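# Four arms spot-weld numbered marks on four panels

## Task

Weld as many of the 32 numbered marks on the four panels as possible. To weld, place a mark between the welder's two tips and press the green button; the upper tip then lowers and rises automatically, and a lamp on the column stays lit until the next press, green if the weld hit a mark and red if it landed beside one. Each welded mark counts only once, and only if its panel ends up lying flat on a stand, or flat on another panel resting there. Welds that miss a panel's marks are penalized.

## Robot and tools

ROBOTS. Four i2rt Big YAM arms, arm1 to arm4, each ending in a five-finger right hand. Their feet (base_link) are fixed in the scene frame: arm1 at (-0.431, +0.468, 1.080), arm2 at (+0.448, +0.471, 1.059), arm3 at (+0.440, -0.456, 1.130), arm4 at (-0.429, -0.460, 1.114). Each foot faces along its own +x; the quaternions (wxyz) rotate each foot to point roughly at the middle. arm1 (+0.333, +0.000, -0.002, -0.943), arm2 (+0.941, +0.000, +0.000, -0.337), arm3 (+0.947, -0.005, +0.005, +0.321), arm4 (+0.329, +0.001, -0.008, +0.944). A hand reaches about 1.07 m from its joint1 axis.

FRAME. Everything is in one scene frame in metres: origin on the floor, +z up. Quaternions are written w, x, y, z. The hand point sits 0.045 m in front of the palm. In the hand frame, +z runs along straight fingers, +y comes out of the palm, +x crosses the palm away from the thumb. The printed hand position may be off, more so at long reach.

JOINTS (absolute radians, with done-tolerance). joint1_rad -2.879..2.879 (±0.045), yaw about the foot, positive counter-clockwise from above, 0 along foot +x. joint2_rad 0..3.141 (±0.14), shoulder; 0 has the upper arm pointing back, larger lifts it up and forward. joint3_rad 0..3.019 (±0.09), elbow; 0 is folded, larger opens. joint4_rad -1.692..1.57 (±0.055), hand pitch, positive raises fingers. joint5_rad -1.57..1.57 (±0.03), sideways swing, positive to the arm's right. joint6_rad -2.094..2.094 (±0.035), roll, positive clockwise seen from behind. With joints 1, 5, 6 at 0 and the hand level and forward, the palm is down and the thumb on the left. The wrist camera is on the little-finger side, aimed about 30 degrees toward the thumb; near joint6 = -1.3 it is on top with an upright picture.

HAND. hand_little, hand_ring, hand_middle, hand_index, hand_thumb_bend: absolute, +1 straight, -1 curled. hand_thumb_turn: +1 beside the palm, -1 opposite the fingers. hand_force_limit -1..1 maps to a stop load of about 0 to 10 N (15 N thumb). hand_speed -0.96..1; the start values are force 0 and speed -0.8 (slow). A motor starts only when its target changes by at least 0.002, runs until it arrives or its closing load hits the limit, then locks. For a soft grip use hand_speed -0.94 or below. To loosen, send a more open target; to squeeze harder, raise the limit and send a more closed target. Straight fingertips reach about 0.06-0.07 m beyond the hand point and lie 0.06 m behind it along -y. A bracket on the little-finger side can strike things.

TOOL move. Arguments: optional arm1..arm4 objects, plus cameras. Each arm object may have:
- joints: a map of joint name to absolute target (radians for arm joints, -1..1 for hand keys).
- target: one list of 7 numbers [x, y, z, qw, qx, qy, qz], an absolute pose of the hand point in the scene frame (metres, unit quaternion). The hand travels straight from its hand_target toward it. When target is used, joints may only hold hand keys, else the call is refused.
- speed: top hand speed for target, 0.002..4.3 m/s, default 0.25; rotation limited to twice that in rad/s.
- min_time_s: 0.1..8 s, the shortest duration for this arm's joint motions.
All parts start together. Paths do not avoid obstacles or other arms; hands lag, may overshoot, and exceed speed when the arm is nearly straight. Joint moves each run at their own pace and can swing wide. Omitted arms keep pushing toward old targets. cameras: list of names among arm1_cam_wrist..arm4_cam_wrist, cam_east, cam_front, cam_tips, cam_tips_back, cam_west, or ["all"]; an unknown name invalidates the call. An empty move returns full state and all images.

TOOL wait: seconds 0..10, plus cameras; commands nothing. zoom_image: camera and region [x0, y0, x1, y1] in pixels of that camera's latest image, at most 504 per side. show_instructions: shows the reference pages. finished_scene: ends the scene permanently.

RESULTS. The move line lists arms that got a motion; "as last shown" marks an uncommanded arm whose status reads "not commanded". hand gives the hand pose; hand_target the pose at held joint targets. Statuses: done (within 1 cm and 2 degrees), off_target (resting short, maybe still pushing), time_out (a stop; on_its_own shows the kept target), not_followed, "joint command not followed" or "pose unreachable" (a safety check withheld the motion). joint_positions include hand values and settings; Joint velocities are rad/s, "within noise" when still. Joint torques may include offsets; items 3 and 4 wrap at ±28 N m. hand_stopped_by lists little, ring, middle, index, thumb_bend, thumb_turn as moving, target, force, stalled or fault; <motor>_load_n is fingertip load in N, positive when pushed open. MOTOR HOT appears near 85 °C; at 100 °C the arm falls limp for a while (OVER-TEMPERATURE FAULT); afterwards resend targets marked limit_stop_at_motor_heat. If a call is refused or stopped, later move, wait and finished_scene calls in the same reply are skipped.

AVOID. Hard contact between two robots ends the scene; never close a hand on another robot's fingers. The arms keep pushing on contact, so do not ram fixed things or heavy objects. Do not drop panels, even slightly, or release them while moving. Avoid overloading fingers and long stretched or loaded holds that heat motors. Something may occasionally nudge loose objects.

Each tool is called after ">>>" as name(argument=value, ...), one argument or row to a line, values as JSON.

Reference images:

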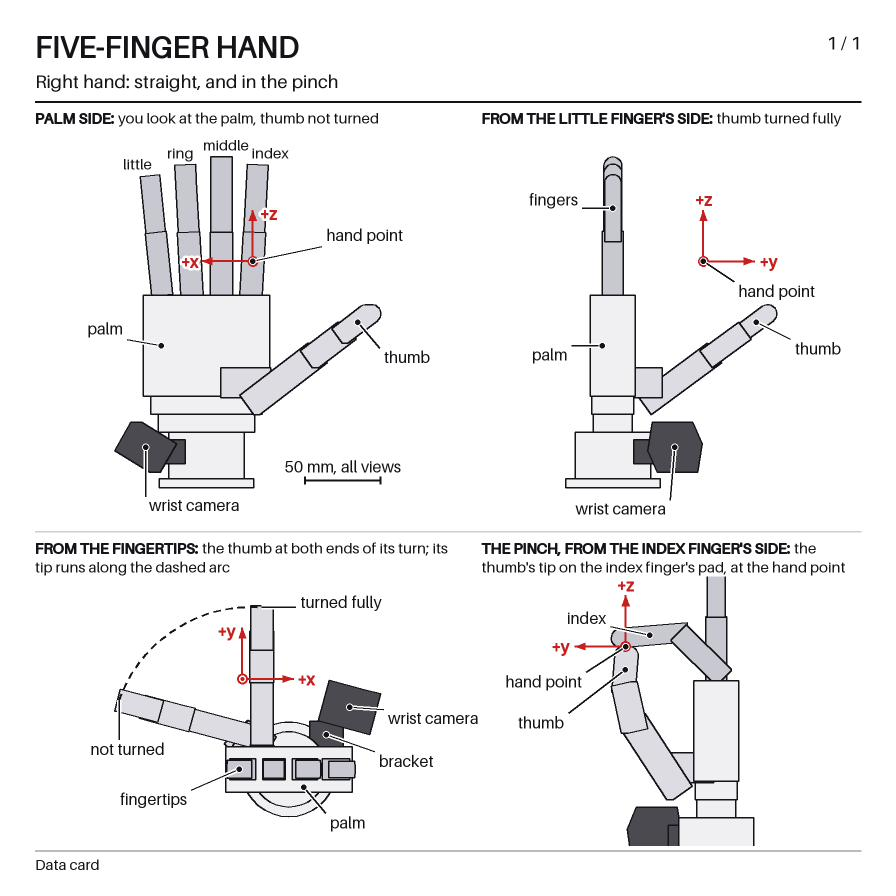

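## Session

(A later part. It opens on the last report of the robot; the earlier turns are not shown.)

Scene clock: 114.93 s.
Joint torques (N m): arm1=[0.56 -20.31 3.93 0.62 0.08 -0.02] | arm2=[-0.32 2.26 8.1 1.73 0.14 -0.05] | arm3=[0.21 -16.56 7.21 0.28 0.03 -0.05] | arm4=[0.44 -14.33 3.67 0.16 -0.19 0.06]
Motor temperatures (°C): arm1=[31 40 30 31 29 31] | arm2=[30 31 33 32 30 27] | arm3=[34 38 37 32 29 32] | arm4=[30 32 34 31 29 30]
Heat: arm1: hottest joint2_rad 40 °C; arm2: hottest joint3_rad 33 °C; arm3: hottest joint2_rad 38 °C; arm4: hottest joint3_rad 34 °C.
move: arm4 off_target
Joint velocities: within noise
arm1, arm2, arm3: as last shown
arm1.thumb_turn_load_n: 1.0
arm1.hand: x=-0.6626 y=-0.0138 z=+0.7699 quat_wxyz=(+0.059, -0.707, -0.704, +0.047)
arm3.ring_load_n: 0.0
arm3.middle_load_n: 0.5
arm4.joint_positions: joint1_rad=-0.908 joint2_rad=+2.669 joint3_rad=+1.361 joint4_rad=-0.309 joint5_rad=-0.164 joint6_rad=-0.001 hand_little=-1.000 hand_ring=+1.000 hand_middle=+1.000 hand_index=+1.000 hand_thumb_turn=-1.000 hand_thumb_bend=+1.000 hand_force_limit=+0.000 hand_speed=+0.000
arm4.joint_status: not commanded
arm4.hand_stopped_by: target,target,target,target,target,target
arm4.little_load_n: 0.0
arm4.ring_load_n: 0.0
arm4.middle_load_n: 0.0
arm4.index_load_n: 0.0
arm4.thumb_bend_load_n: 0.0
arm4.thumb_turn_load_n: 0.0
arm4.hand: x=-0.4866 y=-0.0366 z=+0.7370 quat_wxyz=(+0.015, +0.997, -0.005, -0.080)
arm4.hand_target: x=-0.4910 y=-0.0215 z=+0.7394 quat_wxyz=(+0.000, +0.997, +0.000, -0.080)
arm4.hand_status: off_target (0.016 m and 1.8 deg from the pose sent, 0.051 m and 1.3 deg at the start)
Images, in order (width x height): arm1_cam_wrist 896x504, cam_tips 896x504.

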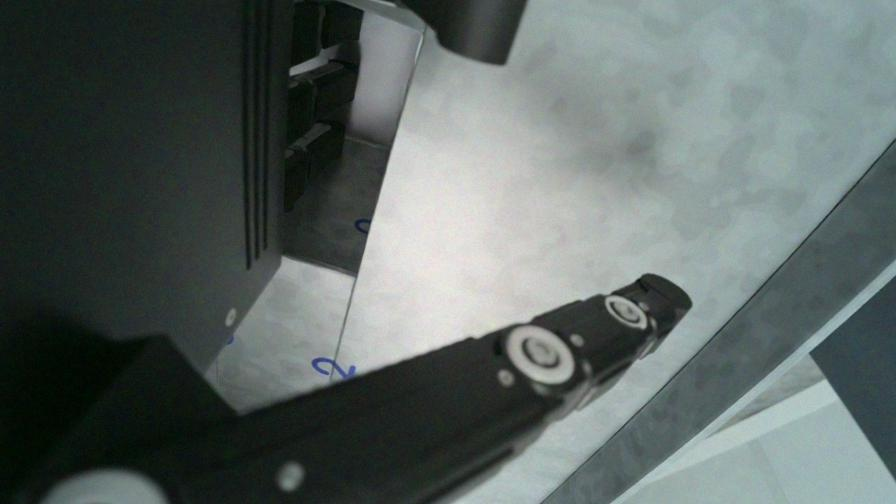

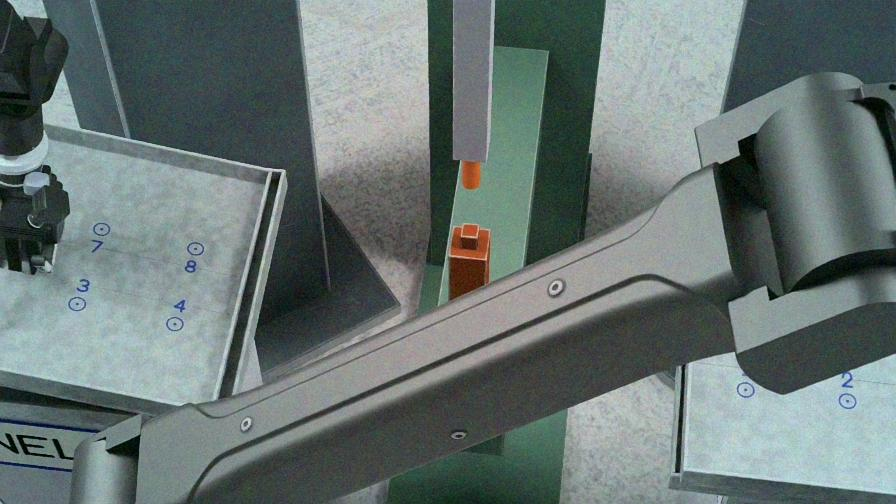

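>>> move(
  arm4={"joints": {"hand_ring": -0.15, "hand_middle": -0.15, "hand_index": -0.15, "hand_speed": -0.6, "hand_force_limit": -0.2}},
  cameras=["arm1_cam_wrist", "cam_tips"],
)

>>> zoom_image(
  camera="cam_tips",
  region=[0, 150, 150, 300],
)

>>> zoom_image(
  camera="arm1_cam_wrist",
  region=[240, 0, 520, 280],
)

Scene clock: 116.73 s.
Joint torques (N m): arm1=[0.5 -19.84 3.96 0.64 0.1 -0.02] | arm2=[-0.32 2.32 8.21 1.74 0.13 -0.05] | arm3=[0.32 -15.56 7.2 0.25 -0.02 0.03] | arm4=[0.44 -14.74 3.58 -0.14 -0.18 0.06]
Motor temperatures (°C): arm1=[31 40 30 31 29 31] | arm2=[30 31 33 32 30 27] | arm3=[34 38 37 32 29 32] | arm4=[30 32 34 31 29 30]
Heat: arm1: hottest joint2_rad 40 °C; arm2: hottest joint3_rad 33 °C; arm3: hottest joint2_rad 38 °C; arm4: hottest joint3_rad 34 °C.
move: arm4 done
Joint velocities: within noise
arm1.joint_positions: joint1_rad=+0.370 joint2_rad=+2.468 joint3_rad=+1.331 joint4_rad=-0.368 joint5_rad=+0.142 joint6_rad=+1.048 hand_little=+1.000 hand_ring=+1.000 hand_middle=+1.000 hand_index=+1.000 hand_thumb_turn=-1.000 hand_thumb_bend=-0.870 hand_force_limit=+0.200 hand_speed=-0.800
arm1.joint_status: not commanded
arm1.hand_stopped_by: target,target,target,target,force,target
arm1.little_load_n: 0.0
arm1.ring_load_n: 0.0
arm1.middle_load_n: 0.0
arm1.index_load_n: 0.0
arm1.thumb_bend_load_n: 10.5
arm1.thumb_turn_load_n: 1.0
arm1.hand: x=-0.6630 y=-0.0162 z=+0.7726 quat_wxyz=(+0.058, -0.706, -0.704, +0.050)
arm1.hand_target: x=-0.6630 y=-0.0219 z=+0.7779 quat_wxyz=(+0.057, -0.705, -0.705, +0.057)
arm1.hand_status: not commanded
arm2, arm3: as last shown
arm2.thumb_bend_load_n: 0.5
arm3.middle_load_n: 0.0
arm4.joint_positions: joint1_rad=-0.907 joint2_rad=+2.675 joint3_rad=+1.361 joint4_rad=-0.302 joint5_rad=-0.164 joint6_rad=-0.001 hand_little=-1.000 hand_ring=-0.149 hand_middle=-0.150 hand_index=-0.150 hand_thumb_turn=-1.000 hand_thumb_bend=+1.000 hand_force_limit=-0.200 hand_speed=-0.600
arm4.joint_status: all done
arm4.hand_stopped_by: target,target,target,target,target,target
arm4.little_load_n: 0.0
arm4.ring_load_n: 2.5
arm4.middle_load_n: 0.0
arm4.index_load_n: 0.0
arm4.thumb_bend_load_n: 0.0
arm4.thumb_turn_load_n: 0.0
arm4.hand: x=-0.4868 y=-0.0375 z=+0.7340 quat_wxyz=(+0.014, +0.997, -0.004, -0.081)
arm4.hand_target: x=-0.4910 y=-0.0217 z=+0.7393 quat_wxyz=(+0.000, +0.997, +0.000, -0.080)
arm4.hand_status: not commanded
Images, in order (width x height): arm1_cam_wrist 896x504, cam_tips 896x504.

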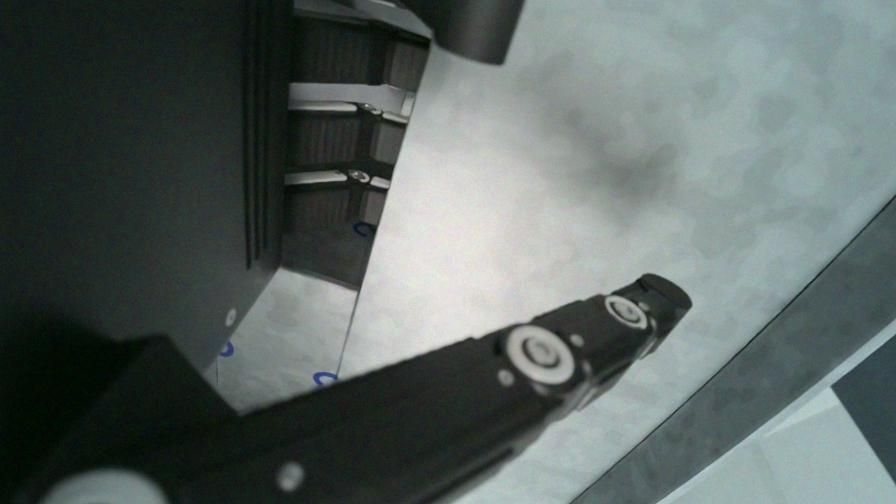

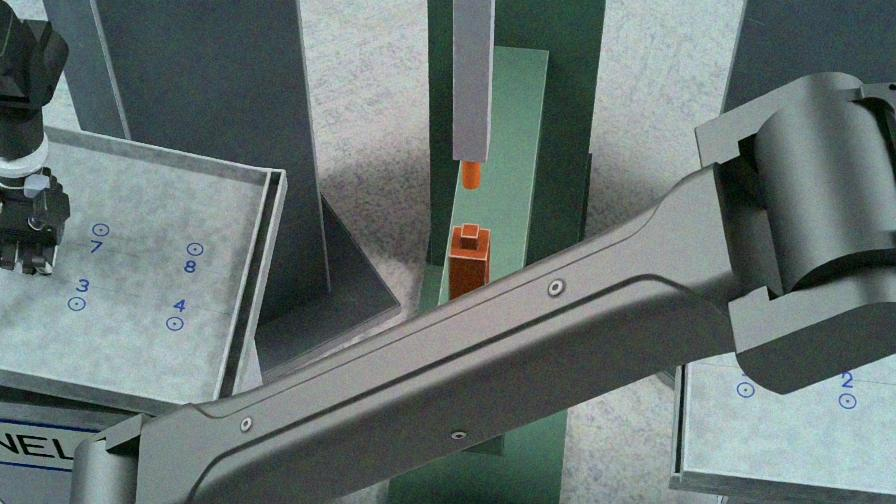

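Scaled by 3.360.

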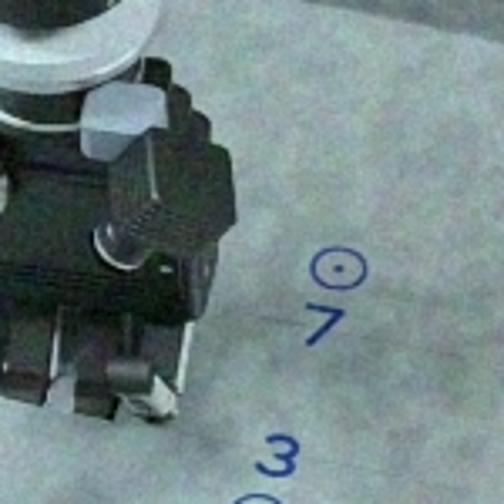

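Scaled by 1.800.

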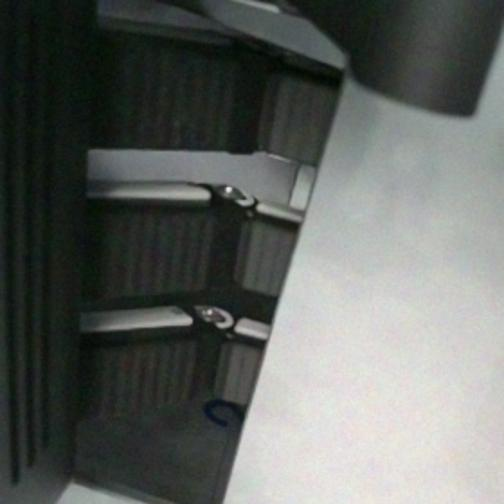

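>>> move(
  arm4={"joints": {"hand_thumb_bend": 0.15, "hand_speed": -0.3, "hand_force_limit": -0.4}},
)

>>> move(
  arm4={"joints": {"hand_thumb_bend": -0.4, "hand_speed": -0.8, "hand_force_limit": 0.2}},
  cameras=["arm1_cam_wrist", "cam_tips"],
)

>>> zoom_image(
  camera="arm1_cam_wrist",
  region=[240, 0, 600, 360],
)

Scene clock: 118.40 s.
Joint torques (N m): arm1=[0.5 -19.9 4 0.62 0.09 -0.02] | arm2=[-0.67 2.2 8.18 1.78 0.13 -0.04] | arm3=[0.09 -16.44 7.19 0.42 0 0.03] | arm4=[0.5 -14.74 3.58 -0.12 -0.15 0.06]
Motor temperatures (°C): arm1=[31 41 30 31 29 31] | arm2=[30 31 33 32 30 27] | arm3=[34 38 37 32 29 32] | arm4=[30 33 34 31 29 30]
Heat: arm1: hottest joint2_rad 41 °C; arm2: hottest joint3_rad 33 °C; arm3: hottest joint2_rad 38 °C; arm4: hottest joint3_rad 34 °C.
move: arm4 done
Joint velocities: within noise
arm1, arm2, arm3: as last shown
arm1.thumb_bend_load_n: 10.0
arm1.thumb_turn_load_n: 1.5
arm2.index_load_n: -0.5
arm2.thumb_bend_load_n: 0.0
arm4.joint_positions: joint1_rad=-0.907 joint2_rad=+2.675 joint3_rad=+1.361 joint4_rad=-0.302 joint5_rad=-0.164 joint6_rad=-0.001 hand_little=-1.000 hand_ring=-0.149 hand_middle=-0.150 hand_index=-0.150 hand_thumb_turn=-1.000 hand_thumb_bend=+0.151 hand_force_limit=-0.400 hand_speed=-0.300
arm4.joint_status: all done
arm4.hand_stopped_by: target,target,target,target,target,target
arm4.little_load_n: 0.0
arm4.ring_load_n: 4.5
arm4.middle_load_n: 0.0
arm4.index_load_n: 0.0
arm4.thumb_bend_load_n: 2.5
arm4.thumb_turn_load_n: 0.0
arm4.hand: x=-0.4869 y=-0.0375 z=+0.7341 quat_wxyz=(+0.014, +0.997, -0.004, -0.081)
arm4.hand_target: x=-0.4910 y=-0.0217 z=+0.7393 quat_wxyz=(+0.000, +0.997, +0.000, -0.080)
arm4.hand_status: not commanded
pictures: none

Scene clock: 120.57 s.
Joint torques (N m): arm1=[0.62 -19.84 3.99 0.61 0.06 -0.05] | arm2=[-0.26 2.08 8.1 1.72 0.11 -0.05] | arm3=[0.21 -16.56 7.08 0.32 -0.02 0.03] | arm4=[0.38 -14.68 3.56 -0.13 0.02 0.07]
Motor temperatures (°C): arm1=[31 41 30 31 29 31] | arm2=[30 31 33 32 30 27] | arm3=[34 38 37 32 29 32] | arm4=[30 33 34 31 29 30]
Heat: arm1: hottest joint2_rad 41 °C; arm2: hottest joint3_rad 33 °C; arm3: hottest joint2_rad 38 °C; arm4: hottest joint3_rad 34 °C.
move: arm4 off_target
Joint velocities: within noise
arm1, arm2, arm3: as last shown
arm1.joint_positions: joint1_rad=+0.370 joint2_rad=+2.468 joint3_rad=+1.331 joint4_rad=-0.368 joint5_rad=+0.143 joint6_rad=+1.051 hand_little=+1.000 hand_ring=+1.000 hand_middle=+1.000 hand_index=+1.000 hand_thumb_turn=-1.000 hand_thumb_bend=-0.870 hand_force_limit=+0.200 hand_speed=-0.800
arm1.little_load_n: 0.5
arm1.thumb_bend_load_n: 9.5
arm1.hand: x=-0.6632 y=-0.0163 z=+0.7726 quat_wxyz=(+0.059, -0.707, -0.703, +0.050)
arm2.index_load_n: 0.0
arm4.joint_positions: joint1_rad=-0.907 joint2_rad=+2.675 joint3_rad=+1.361 joint4_rad=-0.302 joint5_rad=-0.169 joint6_rad=-0.001 hand_little=-1.000 hand_ring=-0.149 hand_middle=-0.150 hand_index=-0.150 hand_thumb_turn=-1.000 hand_thumb_bend=+0.052 hand_force_limit=+0.200 hand_speed=-0.800
arm4.joint_status: hand_thumb_bend off_target (ended at +0.052, target -0.400); the others done
arm4.hand_stopped_by: target,target,target,target,force,target
arm4.little_load_n: 0.0
arm4.ring_load_n: 7.0
arm4.middle_load_n: 0.5
arm4.index_load_n: 0.0
arm4.thumb_bend_load_n: 8.0
arm4.thumb_turn_load_n: 0.0
arm4.hand: x=-0.4876 y=-0.0375 z=+0.7343 quat_wxyz=(+0.014, +0.996, -0.004, -0.083)
arm4.hand_target: x=-0.4910 y=-0.0217 z=+0.7393 quat_wxyz=(+0.000, +0.997, +0.000, -0.080)
arm4.hand_status: not commanded
Images, in order (width x height): arm1_cam_wrist 896x504, cam_tips 896x504.

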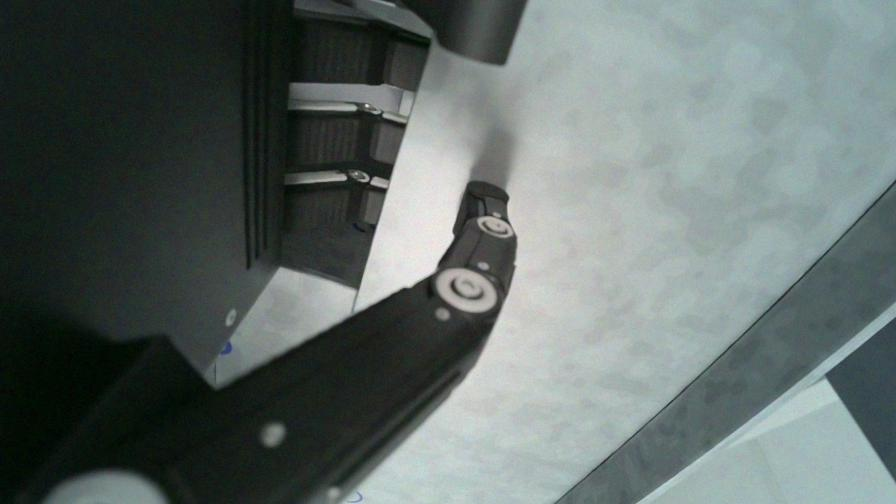

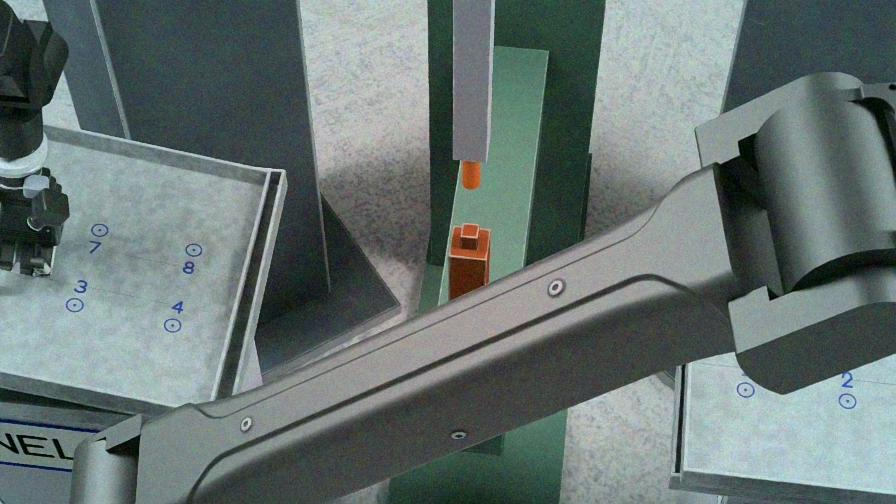

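Scaled by 1.400.

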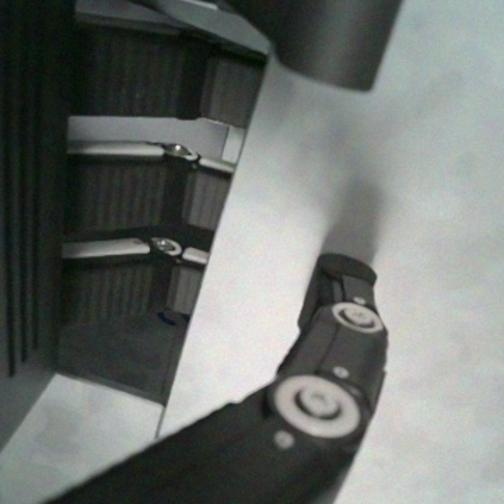

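>>> move(
  arm4={"joints": {"hand_middle": -0.35, "hand_index": -0.4, "hand_speed": -0.85, "hand_force_limit": 0.2}},
)

Scene clock: 121.47 s.
Joint torques (N m): arm1=[0.5 -19.78 4 0.62 0.07 -0.07] | arm2=[-0.21 2.32 8.12 1.74 0.13 -0.04] | arm3=[-0.03 -16.38 7.1 0.44 0.01 0.03] | arm4=[0.38 -14.68 3.56 -0.13 -0.01 0.07]
Motor temperatures (°C): arm1=[31 41 30 31 29 31] | arm2=[30 31 33 32 30 27] | arm3=[34 38 37 32 29 32] | arm4=[30 33 34 31 29 30]
Heat: arm1: hottest joint2_rad 41 °C; arm2: hottest joint3_rad 33 °C; arm3: hottest joint2_rad 38 °C; arm4: hottest joint3_rad 34 °C.
move: arm4 off_target
Joint velocities: within noise
arm1, arm3: as last shown
arm1.joint_positions: joint1_rad=+0.370 joint2_rad=+2.468 joint3_rad=+1.331 joint4_rad=-0.368 joint5_rad=+0.143 joint6_rad=+1.052 hand_little=+1.000 hand_ring=+1.000 hand_middle=+1.000 hand_index=+1.000 hand_thumb_turn=-1.000 hand_thumb_bend=-0.870 hand_force_limit=+0.200 hand_speed=-0.800
arm1.little_load_n: 0.0
arm1.index_load_n: 0.5
arm1.thumb_bend_load_n: 10.0
arm1.thumb_turn_load_n: 1.0
arm1.hand: x=-0.6632 y=-0.0164 z=+0.7726 quat_wxyz=(+0.059, -0.707, -0.703, +0.050)
arm2.joint_positions: joint1_rad=-0.413 joint2_rad=+0.614 joint3_rad=+1.410 joint4_rad=-1.513 joint5_rad=+0.233 joint6_rad=-1.260 hand_little=+1.000 hand_ring=+1.000 hand_middle=+1.000 hand_index=+1.000 hand_thumb_turn=+1.000 hand_thumb_bend=+1.000 hand_force_limit=+0.000 hand_speed=-0.800
arm2.joint_status: not commanded
arm2.hand_stopped_by: target,target,target,target,target,target
arm2.little_load_n: 0.0
arm2.ring_load_n: 0.0
arm2.middle_load_n: 0.0
arm2.index_load_n: 0.0
arm2.thumb_bend_load_n: 0.0
arm2.thumb_turn_load_n: 0.0
arm2.hand: x=+0.4459 y=+0.2709 z=+1.5344 quat_wxyz=(+0.256, +0.656, -0.623, +0.339)
arm2.hand_target: x=+0.4459 y=+0.2710 z=+1.5429 quat_wxyz=(+0.260, +0.652, -0.621, +0.348)
arm2.hand_status: not commanded
arm4.joint_positions: joint1_rad=-0.907 joint2_rad=+2.675 joint3_rad=+1.361 joint4_rad=-0.302 joint5_rad=-0.168 joint6_rad=-0.001 hand_little=-1.000 hand_ring=-0.149 hand_middle=-0.175 hand_index=-0.188 hand_thumb_turn=-1.000 hand_thumb_bend=+0.053 hand_force_limit=+0.200 hand_speed=-0.850
arm4.joint_status: hand_middle off_target (ended at -0.175, target -0.350); hand_index off_target (ended at -0.188, target -0.400); the others done
arm4.hand_stopped_by: target,target,force,force,force,target
arm4.little_load_n: 0.0
arm4.ring_load_n: 4.5
arm4.middle_load_n: 7.0
arm4.index_load_n: 7.5
arm4.thumb_bend_load_n: 10.0
arm4.thumb_turn_load_n: 0.0
arm4.hand: x=-0.4876 y=-0.0375 z=+0.7343 quat_wxyz=(+0.014, +0.996, -0.004, -0.083)
arm4.hand_target: x=-0.4910 y=-0.0216 z=+0.7394 quat_wxyz=(+0.000, +0.997, +0.000, -0.080)
arm4.hand_status: not commanded
pictures: none

>>> move(
  arm1={"joints": {"hand_thumb_bend": 0.0, "hand_speed": -0.5}},
  cameras=["arm1_cam_wrist", "arm4_cam_wrist", "cam_tips", "cam_west"],
)

>>> zoom_image(
  camera="cam_west",
  region=[350, 200, 600, 450],
)

Scene clock: 123.33 s.
Joint torques (N m): arm1=[0.38 -19.31 4.05 0.64 0.06 -0.06] | arm2=[-0.38 2.2 8.13 1.73 0.11 -0.04] | arm3=[0.21 -16.03 7.31 0.29 0.01 0.04] | arm4=[0.38 -15.56 3.4 -0.14 -0.42 0.06]
Motor temperatures (°C): arm1=[31 41 29 31 29 31] | arm2=[30 31 33 32 30 27] | arm3=[34 38 37 32 29 32] | arm4=[30 33 34 31 29 30]
Heat: arm1: hottest joint2_rad 41 °C; arm2: hottest joint3_rad 33 °C; arm3: hottest joint2_rad 38 °C; arm4: hottest joint3_rad 34 °C.
move: arm1 done
Joint velocities: within noise
arm1.joint_positions: joint1_rad=+0.370 joint2_rad=+2.461 joint3_rad=+1.331 joint4_rad=-0.368 joint5_rad=+0.143 joint6_rad=+1.052 hand_little=+1.000 hand_ring=+1.000 hand_middle=+1.000 hand_index=+1.000 hand_thumb_turn=-1.000 hand_thumb_bend=+0.000 hand_force_limit=+0.200 hand_speed=-0.500
arm1.joint_status: all done
arm1.hand_stopped_by: target,target,target,target,target,target
arm1.little_load_n: 0.0
arm1.ring_load_n: 0.0
arm1.middle_load_n: 0.0
arm1.index_load_n: 0.0
arm1.thumb_bend_load_n: 0.0
arm1.thumb_turn_load_n: -0.5
arm1.hand: x=-0.6647 y=-0.0190 z=+0.7762 quat_wxyz=(+0.058, -0.708, -0.702, +0.054)
arm1.hand_target: x=-0.6630 y=-0.0220 z=+0.7780 quat_wxyz=(+0.057, -0.705, -0.705, +0.057)
arm1.hand_status: not commanded
arm2, arm4: as last shown
arm3.joint_positions: joint1_rad=+2.682 joint2_rad=+1.992 joint3_rad=+1.378 joint4_rad=-1.006 joint5_rad=+0.001 joint6_rad=-0.008 hand_little=-1.000 hand_ring=-1.000 hand_middle=-1.000 hand_index=+1.000 hand_thumb_turn=+1.000 hand_thumb_bend=+1.000 hand_force_limit=+0.000 hand_speed=+0.000
arm3.joint_status: not commanded
arm3.hand_stopped_by: target,target,target,target,target,target
arm3.little_load_n: 0.0
arm3.ring_load_n: 0.0
arm3.middle_load_n: 0.0
arm3.index_load_n: 0.0
arm3.thumb_bend_load_n: 0.0
arm3.thumb_turn_load_n: 0.0
arm3.hand: x=-0.0232 y=-0.5778 z=+1.0980 quat_wxyz=(+0.016, +0.632, +0.775, +0.013)
arm3.hand_target: x=-0.0372 y=-0.5840 z=+1.1102 quat_wxyz=(+0.001, +0.633, +0.774, -0.007)
arm3.hand_status: not commanded
arm4.joint_positions: joint1_rad=-0.907 joint2_rad=+2.688 joint3_rad=+1.362 joint4_rad=-0.302 joint5_rad=-0.158 joint6_rad=-0.001 hand_little=-1.000 hand_ring=-0.149 hand_middle=-0.175 hand_index=-0.187 hand_thumb_turn=-1.000 hand_thumb_bend=+0.053 hand_force_limit=+0.200 hand_speed=-0.850
arm4.little_load_n: -0.5
arm4.ring_load_n: 2.0
arm4.middle_load_n: 6.5
arm4.index_load_n: 10.0
arm4.thumb_bend_load_n: 9.5
arm4.hand: x=-0.4858 y=-0.0438 z=+0.7285 quat_wxyz=(+0.020, +0.997, -0.005, -0.078)
arm4.hand_target: x=-0.4911 y=-0.0217 z=+0.7393 quat_wxyz=(+0.000, +0.997, +0.000, -0.080)
Images, in order (width x height): arm1_cam_wrist 896x504, arm4_cam_wrist 896x504, cam_tips 896x504, cam_west 896x504.

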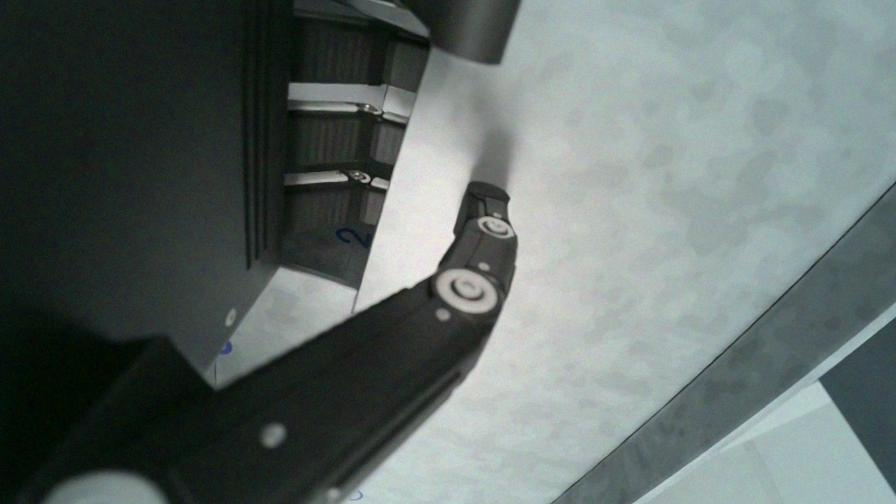

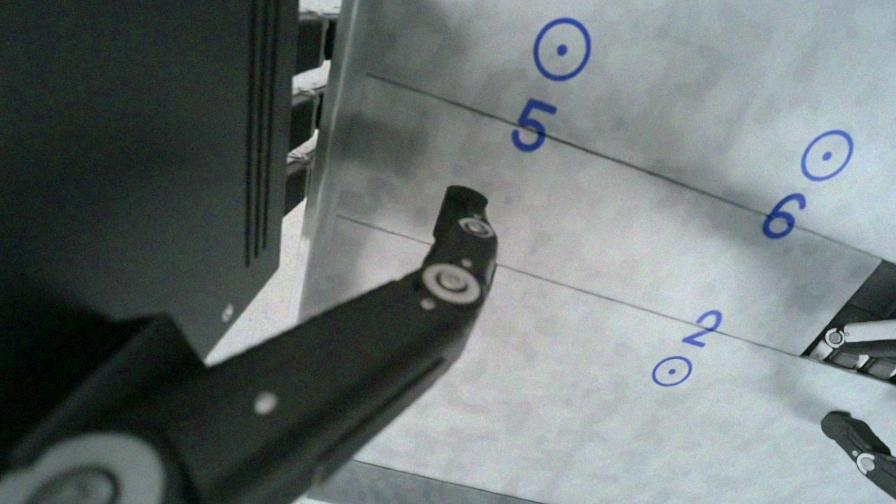

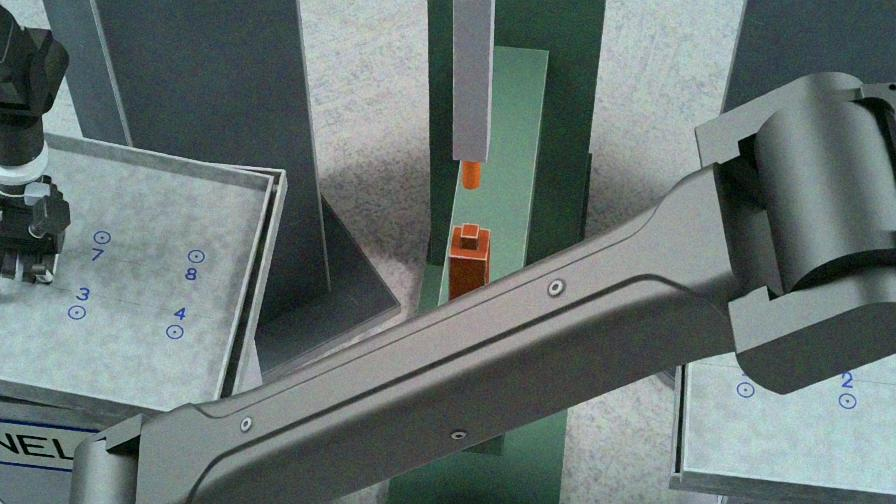

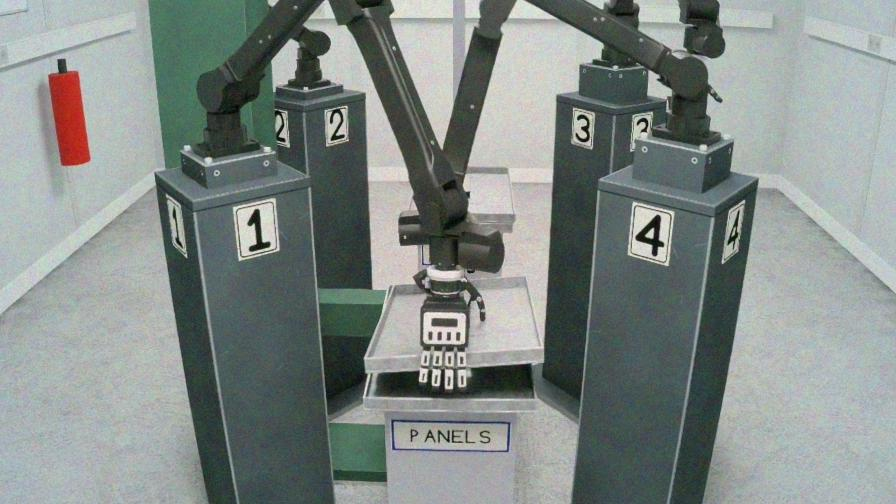

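Scaled by 2.016.

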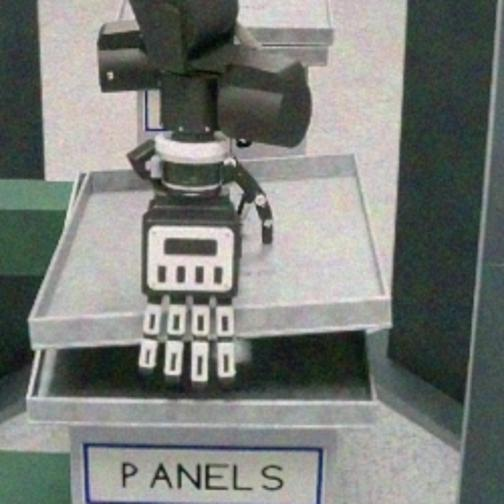

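>>> move(
  arm1={"target": [-0.68, -0.02, 0.93, 0, 0.7071, 0.7071, 0], "speed": 0.3, "joints": {"hand_thumb_bend": 0.3, "hand_speed": 0.4}},
)

>>> move(
  arm1={"joints": {"joint1_rad": -0.3, "joint2_rad": 1.3, "joint3_rad": 1.2, "joint4_rad": -0.9}, "min_time_s": 3},
  arm4={"target": [-0.48, -0.04, 0.86, 0, 0.9995, 0, -0.03], "speed": 0.07},
  cameras=["arm1_cam_wrist", "cam_tips", "cam_west"],
)

>>> zoom_image(
  camera="cam_west",
  region=[350, 150, 600, 400],
)

Scene clock: 124.80 s.
Joint torques (N m): arm1=[0.26 -16.03 7.43 0.13 -0.1 -0.19] | arm2=[-0.32 2.2 8.13 1.77 0.14 -0.06] | arm3=[0.26 -16.38 6.9 0.46 0.02 0.02] | arm4=[0.32 -15.5 3.37 -0.16 -0.42 0.06]
Motor temperatures (°C): arm1=[31 41 30 31 29 31] | arm2=[30 31 33 32 30 27] | arm3=[34 38 37 31 29 32] | arm4=[30 33 34 31 29 30]
Heat: arm1: hottest joint2_rad 41 °C; arm2: hottest joint3_rad 33 °C; arm3: hottest joint2_rad 38 °C; arm4: hottest joint3_rad 34 °C.
move: arm1 off_target
Joint velocities: within noise
arm1.joint_positions: joint1_rad=+0.298 joint2_rad=+2.158 joint3_rad=+1.334 joint4_rad=-0.728 joint5_rad=+0.005 joint6_rad=+0.993 hand_little=+1.000 hand_ring=+1.000 hand_middle=+1.000 hand_index=+1.000 hand_thumb_turn=-1.000 hand_thumb_bend=+0.300 hand_force_limit=+0.200 hand_speed=+0.400
arm1.joint_status: all done
arm1.hand_stopped_by: target,target,target,target,target,target
arm1.little_load_n: 0.0
arm1.ring_load_n: 0.0
arm1.middle_load_n: 0.0
arm1.index_load_n: 0.0
arm1.thumb_bend_load_n: 0.0
arm1.thumb_turn_load_n: 0.0
arm1.hand: x=-0.6812 y=-0.0216 z=+0.9404 quat_wxyz=(-0.001, -0.713, -0.701, +0.010)
arm1.hand_target: x=-0.6798 y=-0.0198 z=+0.9301 quat_wxyz=(+0.000, -0.707, -0.707, +0.000)
arm1.hand_status: off_target (0.011 m and 1.5 deg from the pose sent, 0.155 m and 9.0 deg at the start)
arm2, arm3, arm4: as last shown
arm4.joint_positions: joint1_rad=-0.906 joint2_rad=+2.688 joint3_rad=+1.362 joint4_rad=-0.302 joint5_rad=-0.158 joint6_rad=-0.001 hand_little=-1.000 hand_ring=-0.149 hand_middle=-0.175 hand_index=-0.187 hand_thumb_turn=-1.000 hand_thumb_bend=+0.053 hand_force_limit=+0.200 hand_speed=-0.850
arm4.little_load_n: 0.0
arm4.index_load_n: 10.5
arm4.hand: x=-0.4860 y=-0.0438 z=+0.7285 quat_wxyz=(+0.020, +0.997, -0.004, -0.078)
arm4.hand_target: x=-0.4910 y=-0.0216 z=+0.7393 quat_wxyz=(+0.000, +0.997, +0.000, -0.080)
pictures: none

Scene clock: 128.30 s.
Joint torques (N m): arm1=[-0.32 -8.7 9.18 1.05 -0.05 -0.18] | arm2=[-0.09 1.9 8.21 1.73 0.13 -0.05] | arm3=[0.32 -15.91 7.02 0.23 0.02 0.02] | arm4=[0.73 -16.32 2.86 -0.53 -0.13 0.16]
Motor temperatures (°C): arm1=[31 40 30 31 29 31] | arm2=[30 31 34 32 30 27] | arm3=[34 38 37 31 29 32] | arm4=[30 33 34 31 29 30]
Heat: arm1: hottest joint2_rad 40 °C; arm2: hottest joint3_rad 34 °C; arm3: hottest joint2_rad 38 °C; arm4: hottest joint3_rad 34 °C.
move: arm1 done; arm4 off_target
Joint velocities: within noise
arm1.joint_positions: joint1_rad=-0.296 joint2_rad=+1.291 joint3_rad=+1.211 joint4_rad=-0.891 joint5_rad=+0.004 joint6_rad=+0.993 hand_little=+1.000 hand_ring=+1.000 hand_middle=+1.000 hand_index=+1.000 hand_thumb_turn=-1.000 hand_thumb_bend=+0.300 hand_force_limit=+0.200 hand_speed=+0.400
arm1.joint_status: all done
arm1.hand_stopped_by: target,target,target,target,target,target
arm1.little_load_n: 0.0
arm1.ring_load_n: 0.0
arm1.middle_load_n: 0.0
arm1.index_load_n: 0.0
arm1.thumb_bend_load_n: 0.0
arm1.thumb_turn_load_n: 0.0
arm1.hand: x=-0.8787 y=+0.2170 z=+1.3370 quat_wxyz=(+0.029, -0.848, -0.441, +0.293)
arm1.hand_target: x=-0.8754 y=+0.2207 z=+1.3256 quat_wxyz=(+0.030, -0.849, -0.448, +0.280)
arm1.hand_status: not commanded
arm2, arm3: as last shown
arm4.joint_positions: joint1_rad=-0.894 joint2_rad=+2.389 joint3_rad=+1.159 joint4_rad=-0.399 joint5_rad=-0.063 joint6_rad=+0.005 hand_little=-1.000 hand_ring=-0.149 hand_middle=-0.175 hand_index=-0.187 hand_thumb_turn=-1.000 hand_thumb_bend=+0.053 hand_force_limit=+0.200 hand_speed=-0.850
arm4.joint_status: not commanded
arm4.hand_stopped_by: target,target,force,force,force,target
arm4.little_load_n: 0.0
arm4.ring_load_n: 2.0
arm4.middle_load_n: 6.5
arm4.index_load_n: 10.5
arm4.thumb_bend_load_n: 9.5
arm4.thumb_turn_load_n: 0.0
arm4.hand: x=-0.4736 y=-0.0585 z=+0.8388 quat_wxyz=(+0.021, +0.999, +0.000, -0.030)
arm4.hand_target: x=-0.4801 y=-0.0406 z=+0.8593 quat_wxyz=(+0.000, +1.000, +0.000, -0.030)
arm4.hand_status: off_target (0.029 m and 2.4 deg from the pose sent, 0.132 m and 5.9 deg at the start)
Images, in order (width x height): arm1_cam_wrist 896x504, cam_tips 896x504, cam_west 896x504.

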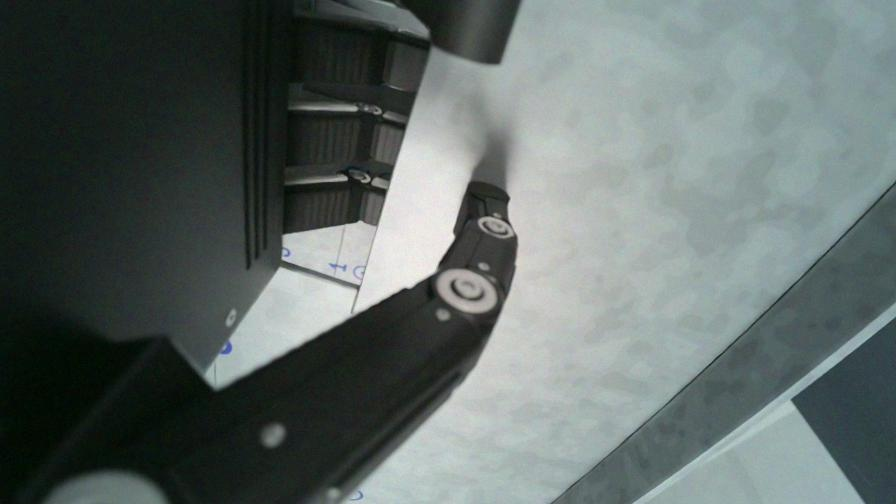

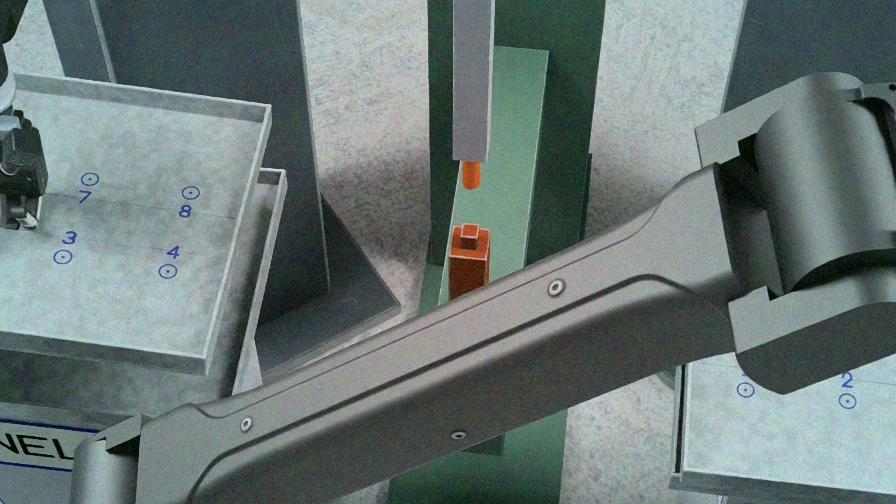

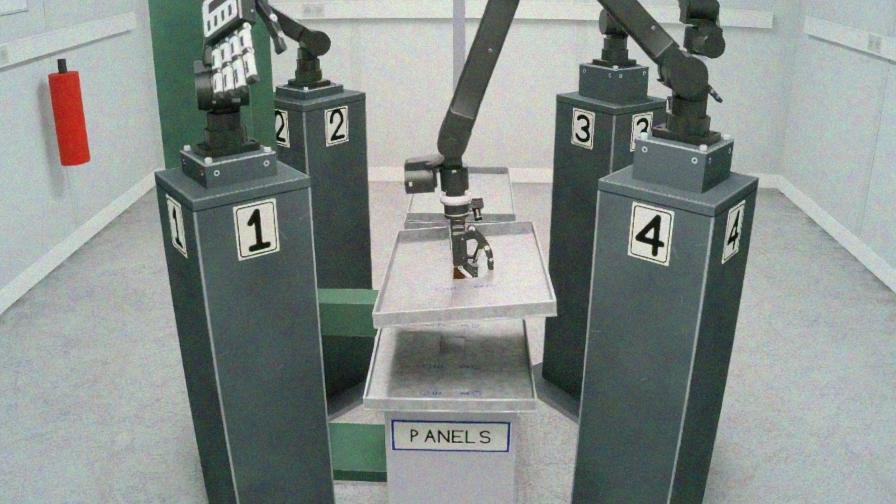

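Scaled by 2.016.

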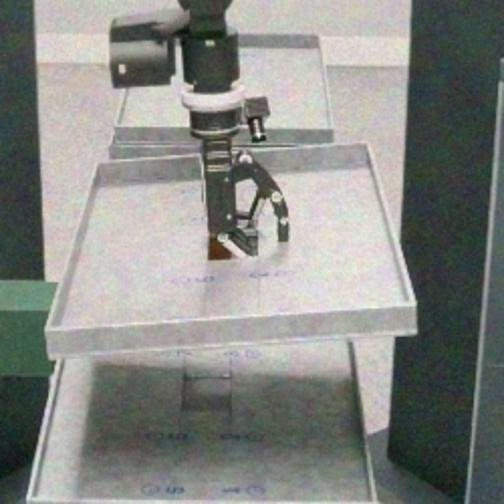

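>>> move(
  arm4={"target": [-0.385, -0.092, 0.887, -0.039, 0.9992, 0, 0], "speed": 0.1},
  arm3={"target": [0.0445, -0.575, 0.86, 0, 0.5976, 0.8018, 0], "speed": 0.2},
  cameras=["arm1_cam_wrist", "arm3_cam_wrist", "cam_tips", "cam_tips_back", "cam_west", "cam_front"],
)

Scene clock: 132.87 s.
Joint torques (N m): arm1=[-0.32 -8.82 9.18 1.06 -0.06 -0.18] | arm2=[-0.03 2.02 8.08 1.76 0.13 -0.05] | arm3=[0.85 -14.97 2.55 0.42 0.13 -0.1] | arm4=[-1.03 -14.51 2.37 0.13 -0.15 -0.13]
Motor temperatures (°C): arm1=[31 40 30 31 29 31] | arm2=[30 31 34 32 30 27] | arm3=[34 38 37 31 29 32] | arm4=[30 33 33 31 29 30]
Heat: arm1: hottest joint2_rad 40 °C; arm2: hottest joint3_rad 34 °C; arm3: hottest joint2_rad 38 °C; arm4: hottest joint2_rad 33 °C.
move: arm3 done; arm4 off_target
Joint velocities: within noise
arm1, arm2: as last shown
arm3.joint_positions: joint1_rad=+2.704 joint2_rad=+2.363 joint3_rad=+1.149 joint4_rad=-0.388 joint5_rad=+0.008 joint6_rad=-0.056 hand_little=-1.000 hand_ring=-1.000 hand_middle=-1.000 hand_index=+1.000 hand_thumb_turn=+1.000 hand_thumb_bend=+1.000 hand_force_limit=+0.000 hand_speed=+0.000
arm3.joint_status: not commanded
arm3.hand_stopped_by: target,target,target,target,target,target
arm3.little_load_n: 0.0
arm3.ring_load_n: 0.0
arm3.middle_load_n: 0.0
arm3.index_load_n: 0.0
arm3.thumb_bend_load_n: -0.5
arm3.thumb_turn_load_n: 0.0
arm3.hand: x=+0.0501 y=-0.5706 z=+0.8579 quat_wxyz=(+0.008, +0.605, +0.796, +0.008)
arm3.hand_target: x=+0.0446 y=-0.5750 z=+0.8600 quat_wxyz=(+0.000, +0.598, +0.802, +0.000)
arm3.hand_status: done (0.007 m and 1.6 deg from the pose sent, 0.247 m and 5.6 deg at the start)
arm4.joint_positions: joint1_rad=-1.072 joint2_rad=+2.236 joint3_rad=+0.929 joint4_rad=-0.261 joint5_rad=-0.010 joint6_rad=-0.164 hand_little=-1.000 hand_ring=-0.149 hand_middle=-0.175 hand_index=-0.187 hand_thumb_turn=-1.000 hand_thumb_bend=+0.053 hand_force_limit=+0.200 hand_speed=-0.850
arm4.joint_status: not commanded
arm4.hand_stopped_by: target,target,force,force,force,target
arm4.little_load_n: -0.5
arm4.ring_load_n: 2.0
arm4.middle_load_n: 6.5
arm4.index_load_n: 10.0
arm4.thumb_bend_load_n: 9.5
arm4.thumb_turn_load_n: 0.0
arm4.hand: x=-0.3915 y=-0.1125 z=+0.8696 quat_wxyz=(-0.010, +1.000, -0.004, -0.003)
arm4.hand_target: x=-0.3852 y=-0.0924 z=+0.8866 quat_wxyz=(-0.039, +0.999, +0.000, +0.000)
arm4.hand_status: off_target (0.028 m and 3.3 deg from the pose sent, 0.106 m and 7.6 deg at the start)
pictures: arm1_cam_wrist, arm3_cam_wrist, cam_front, cam_tips, cam_tips_back, cam_west
Images, in order (width x height): arm1_cam_wrist 896x504, arm3_cam_wrist 896x504, cam_front 896x504, cam_tips 896x504, cam_tips_back 896x504, cam_west 896x504.

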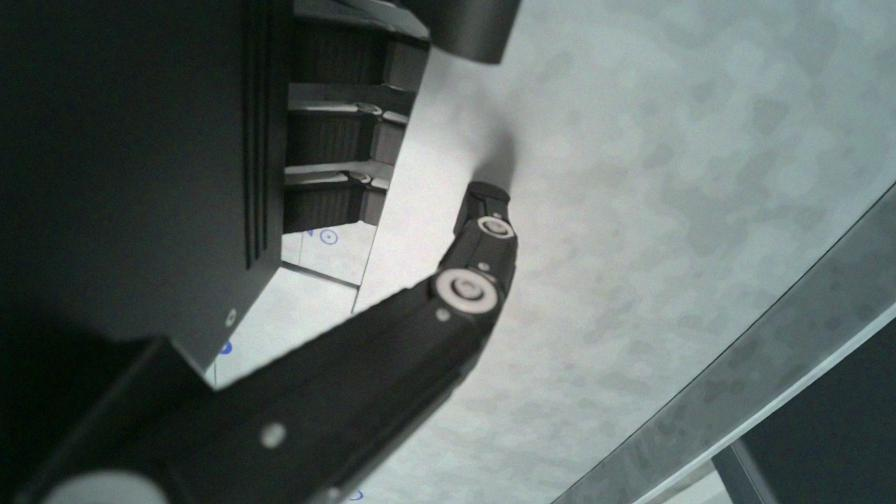

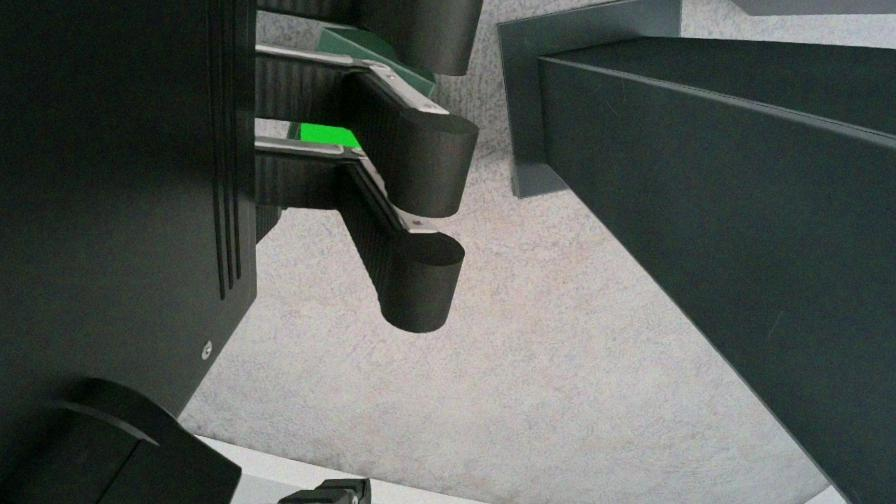

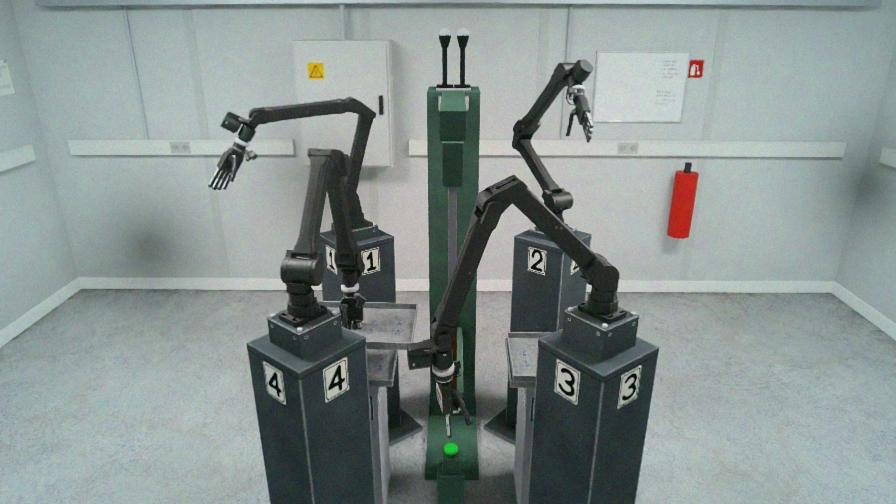

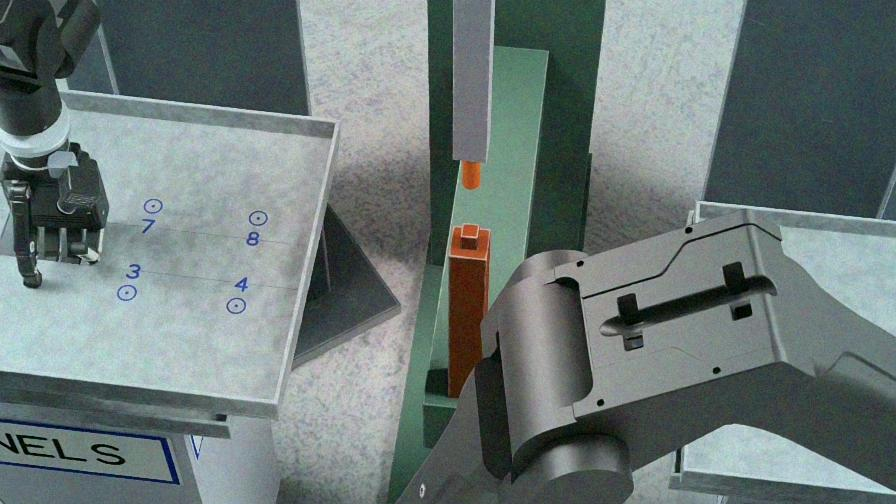

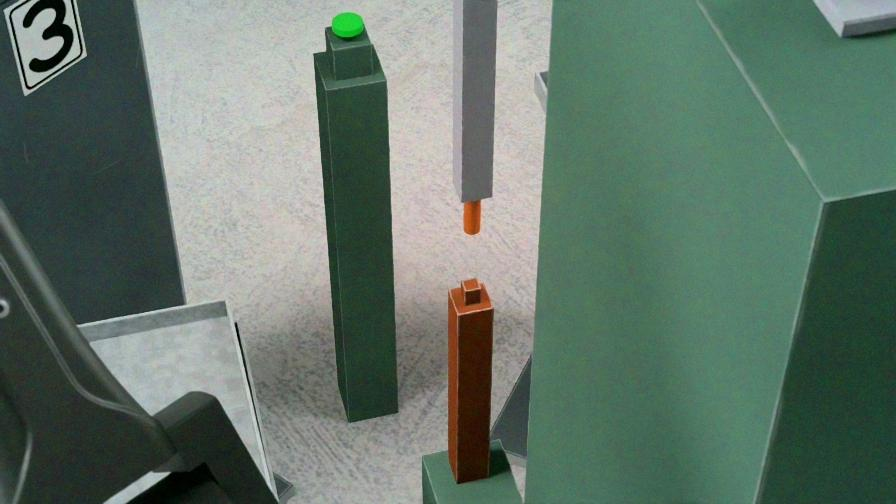

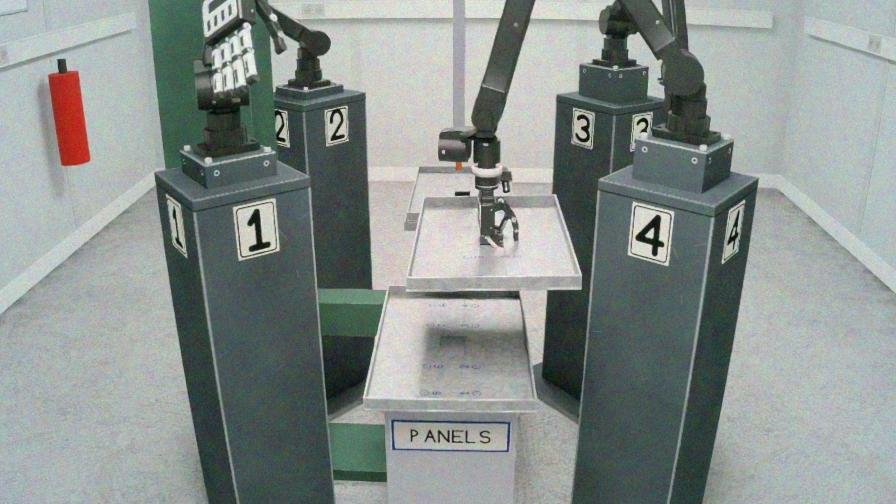

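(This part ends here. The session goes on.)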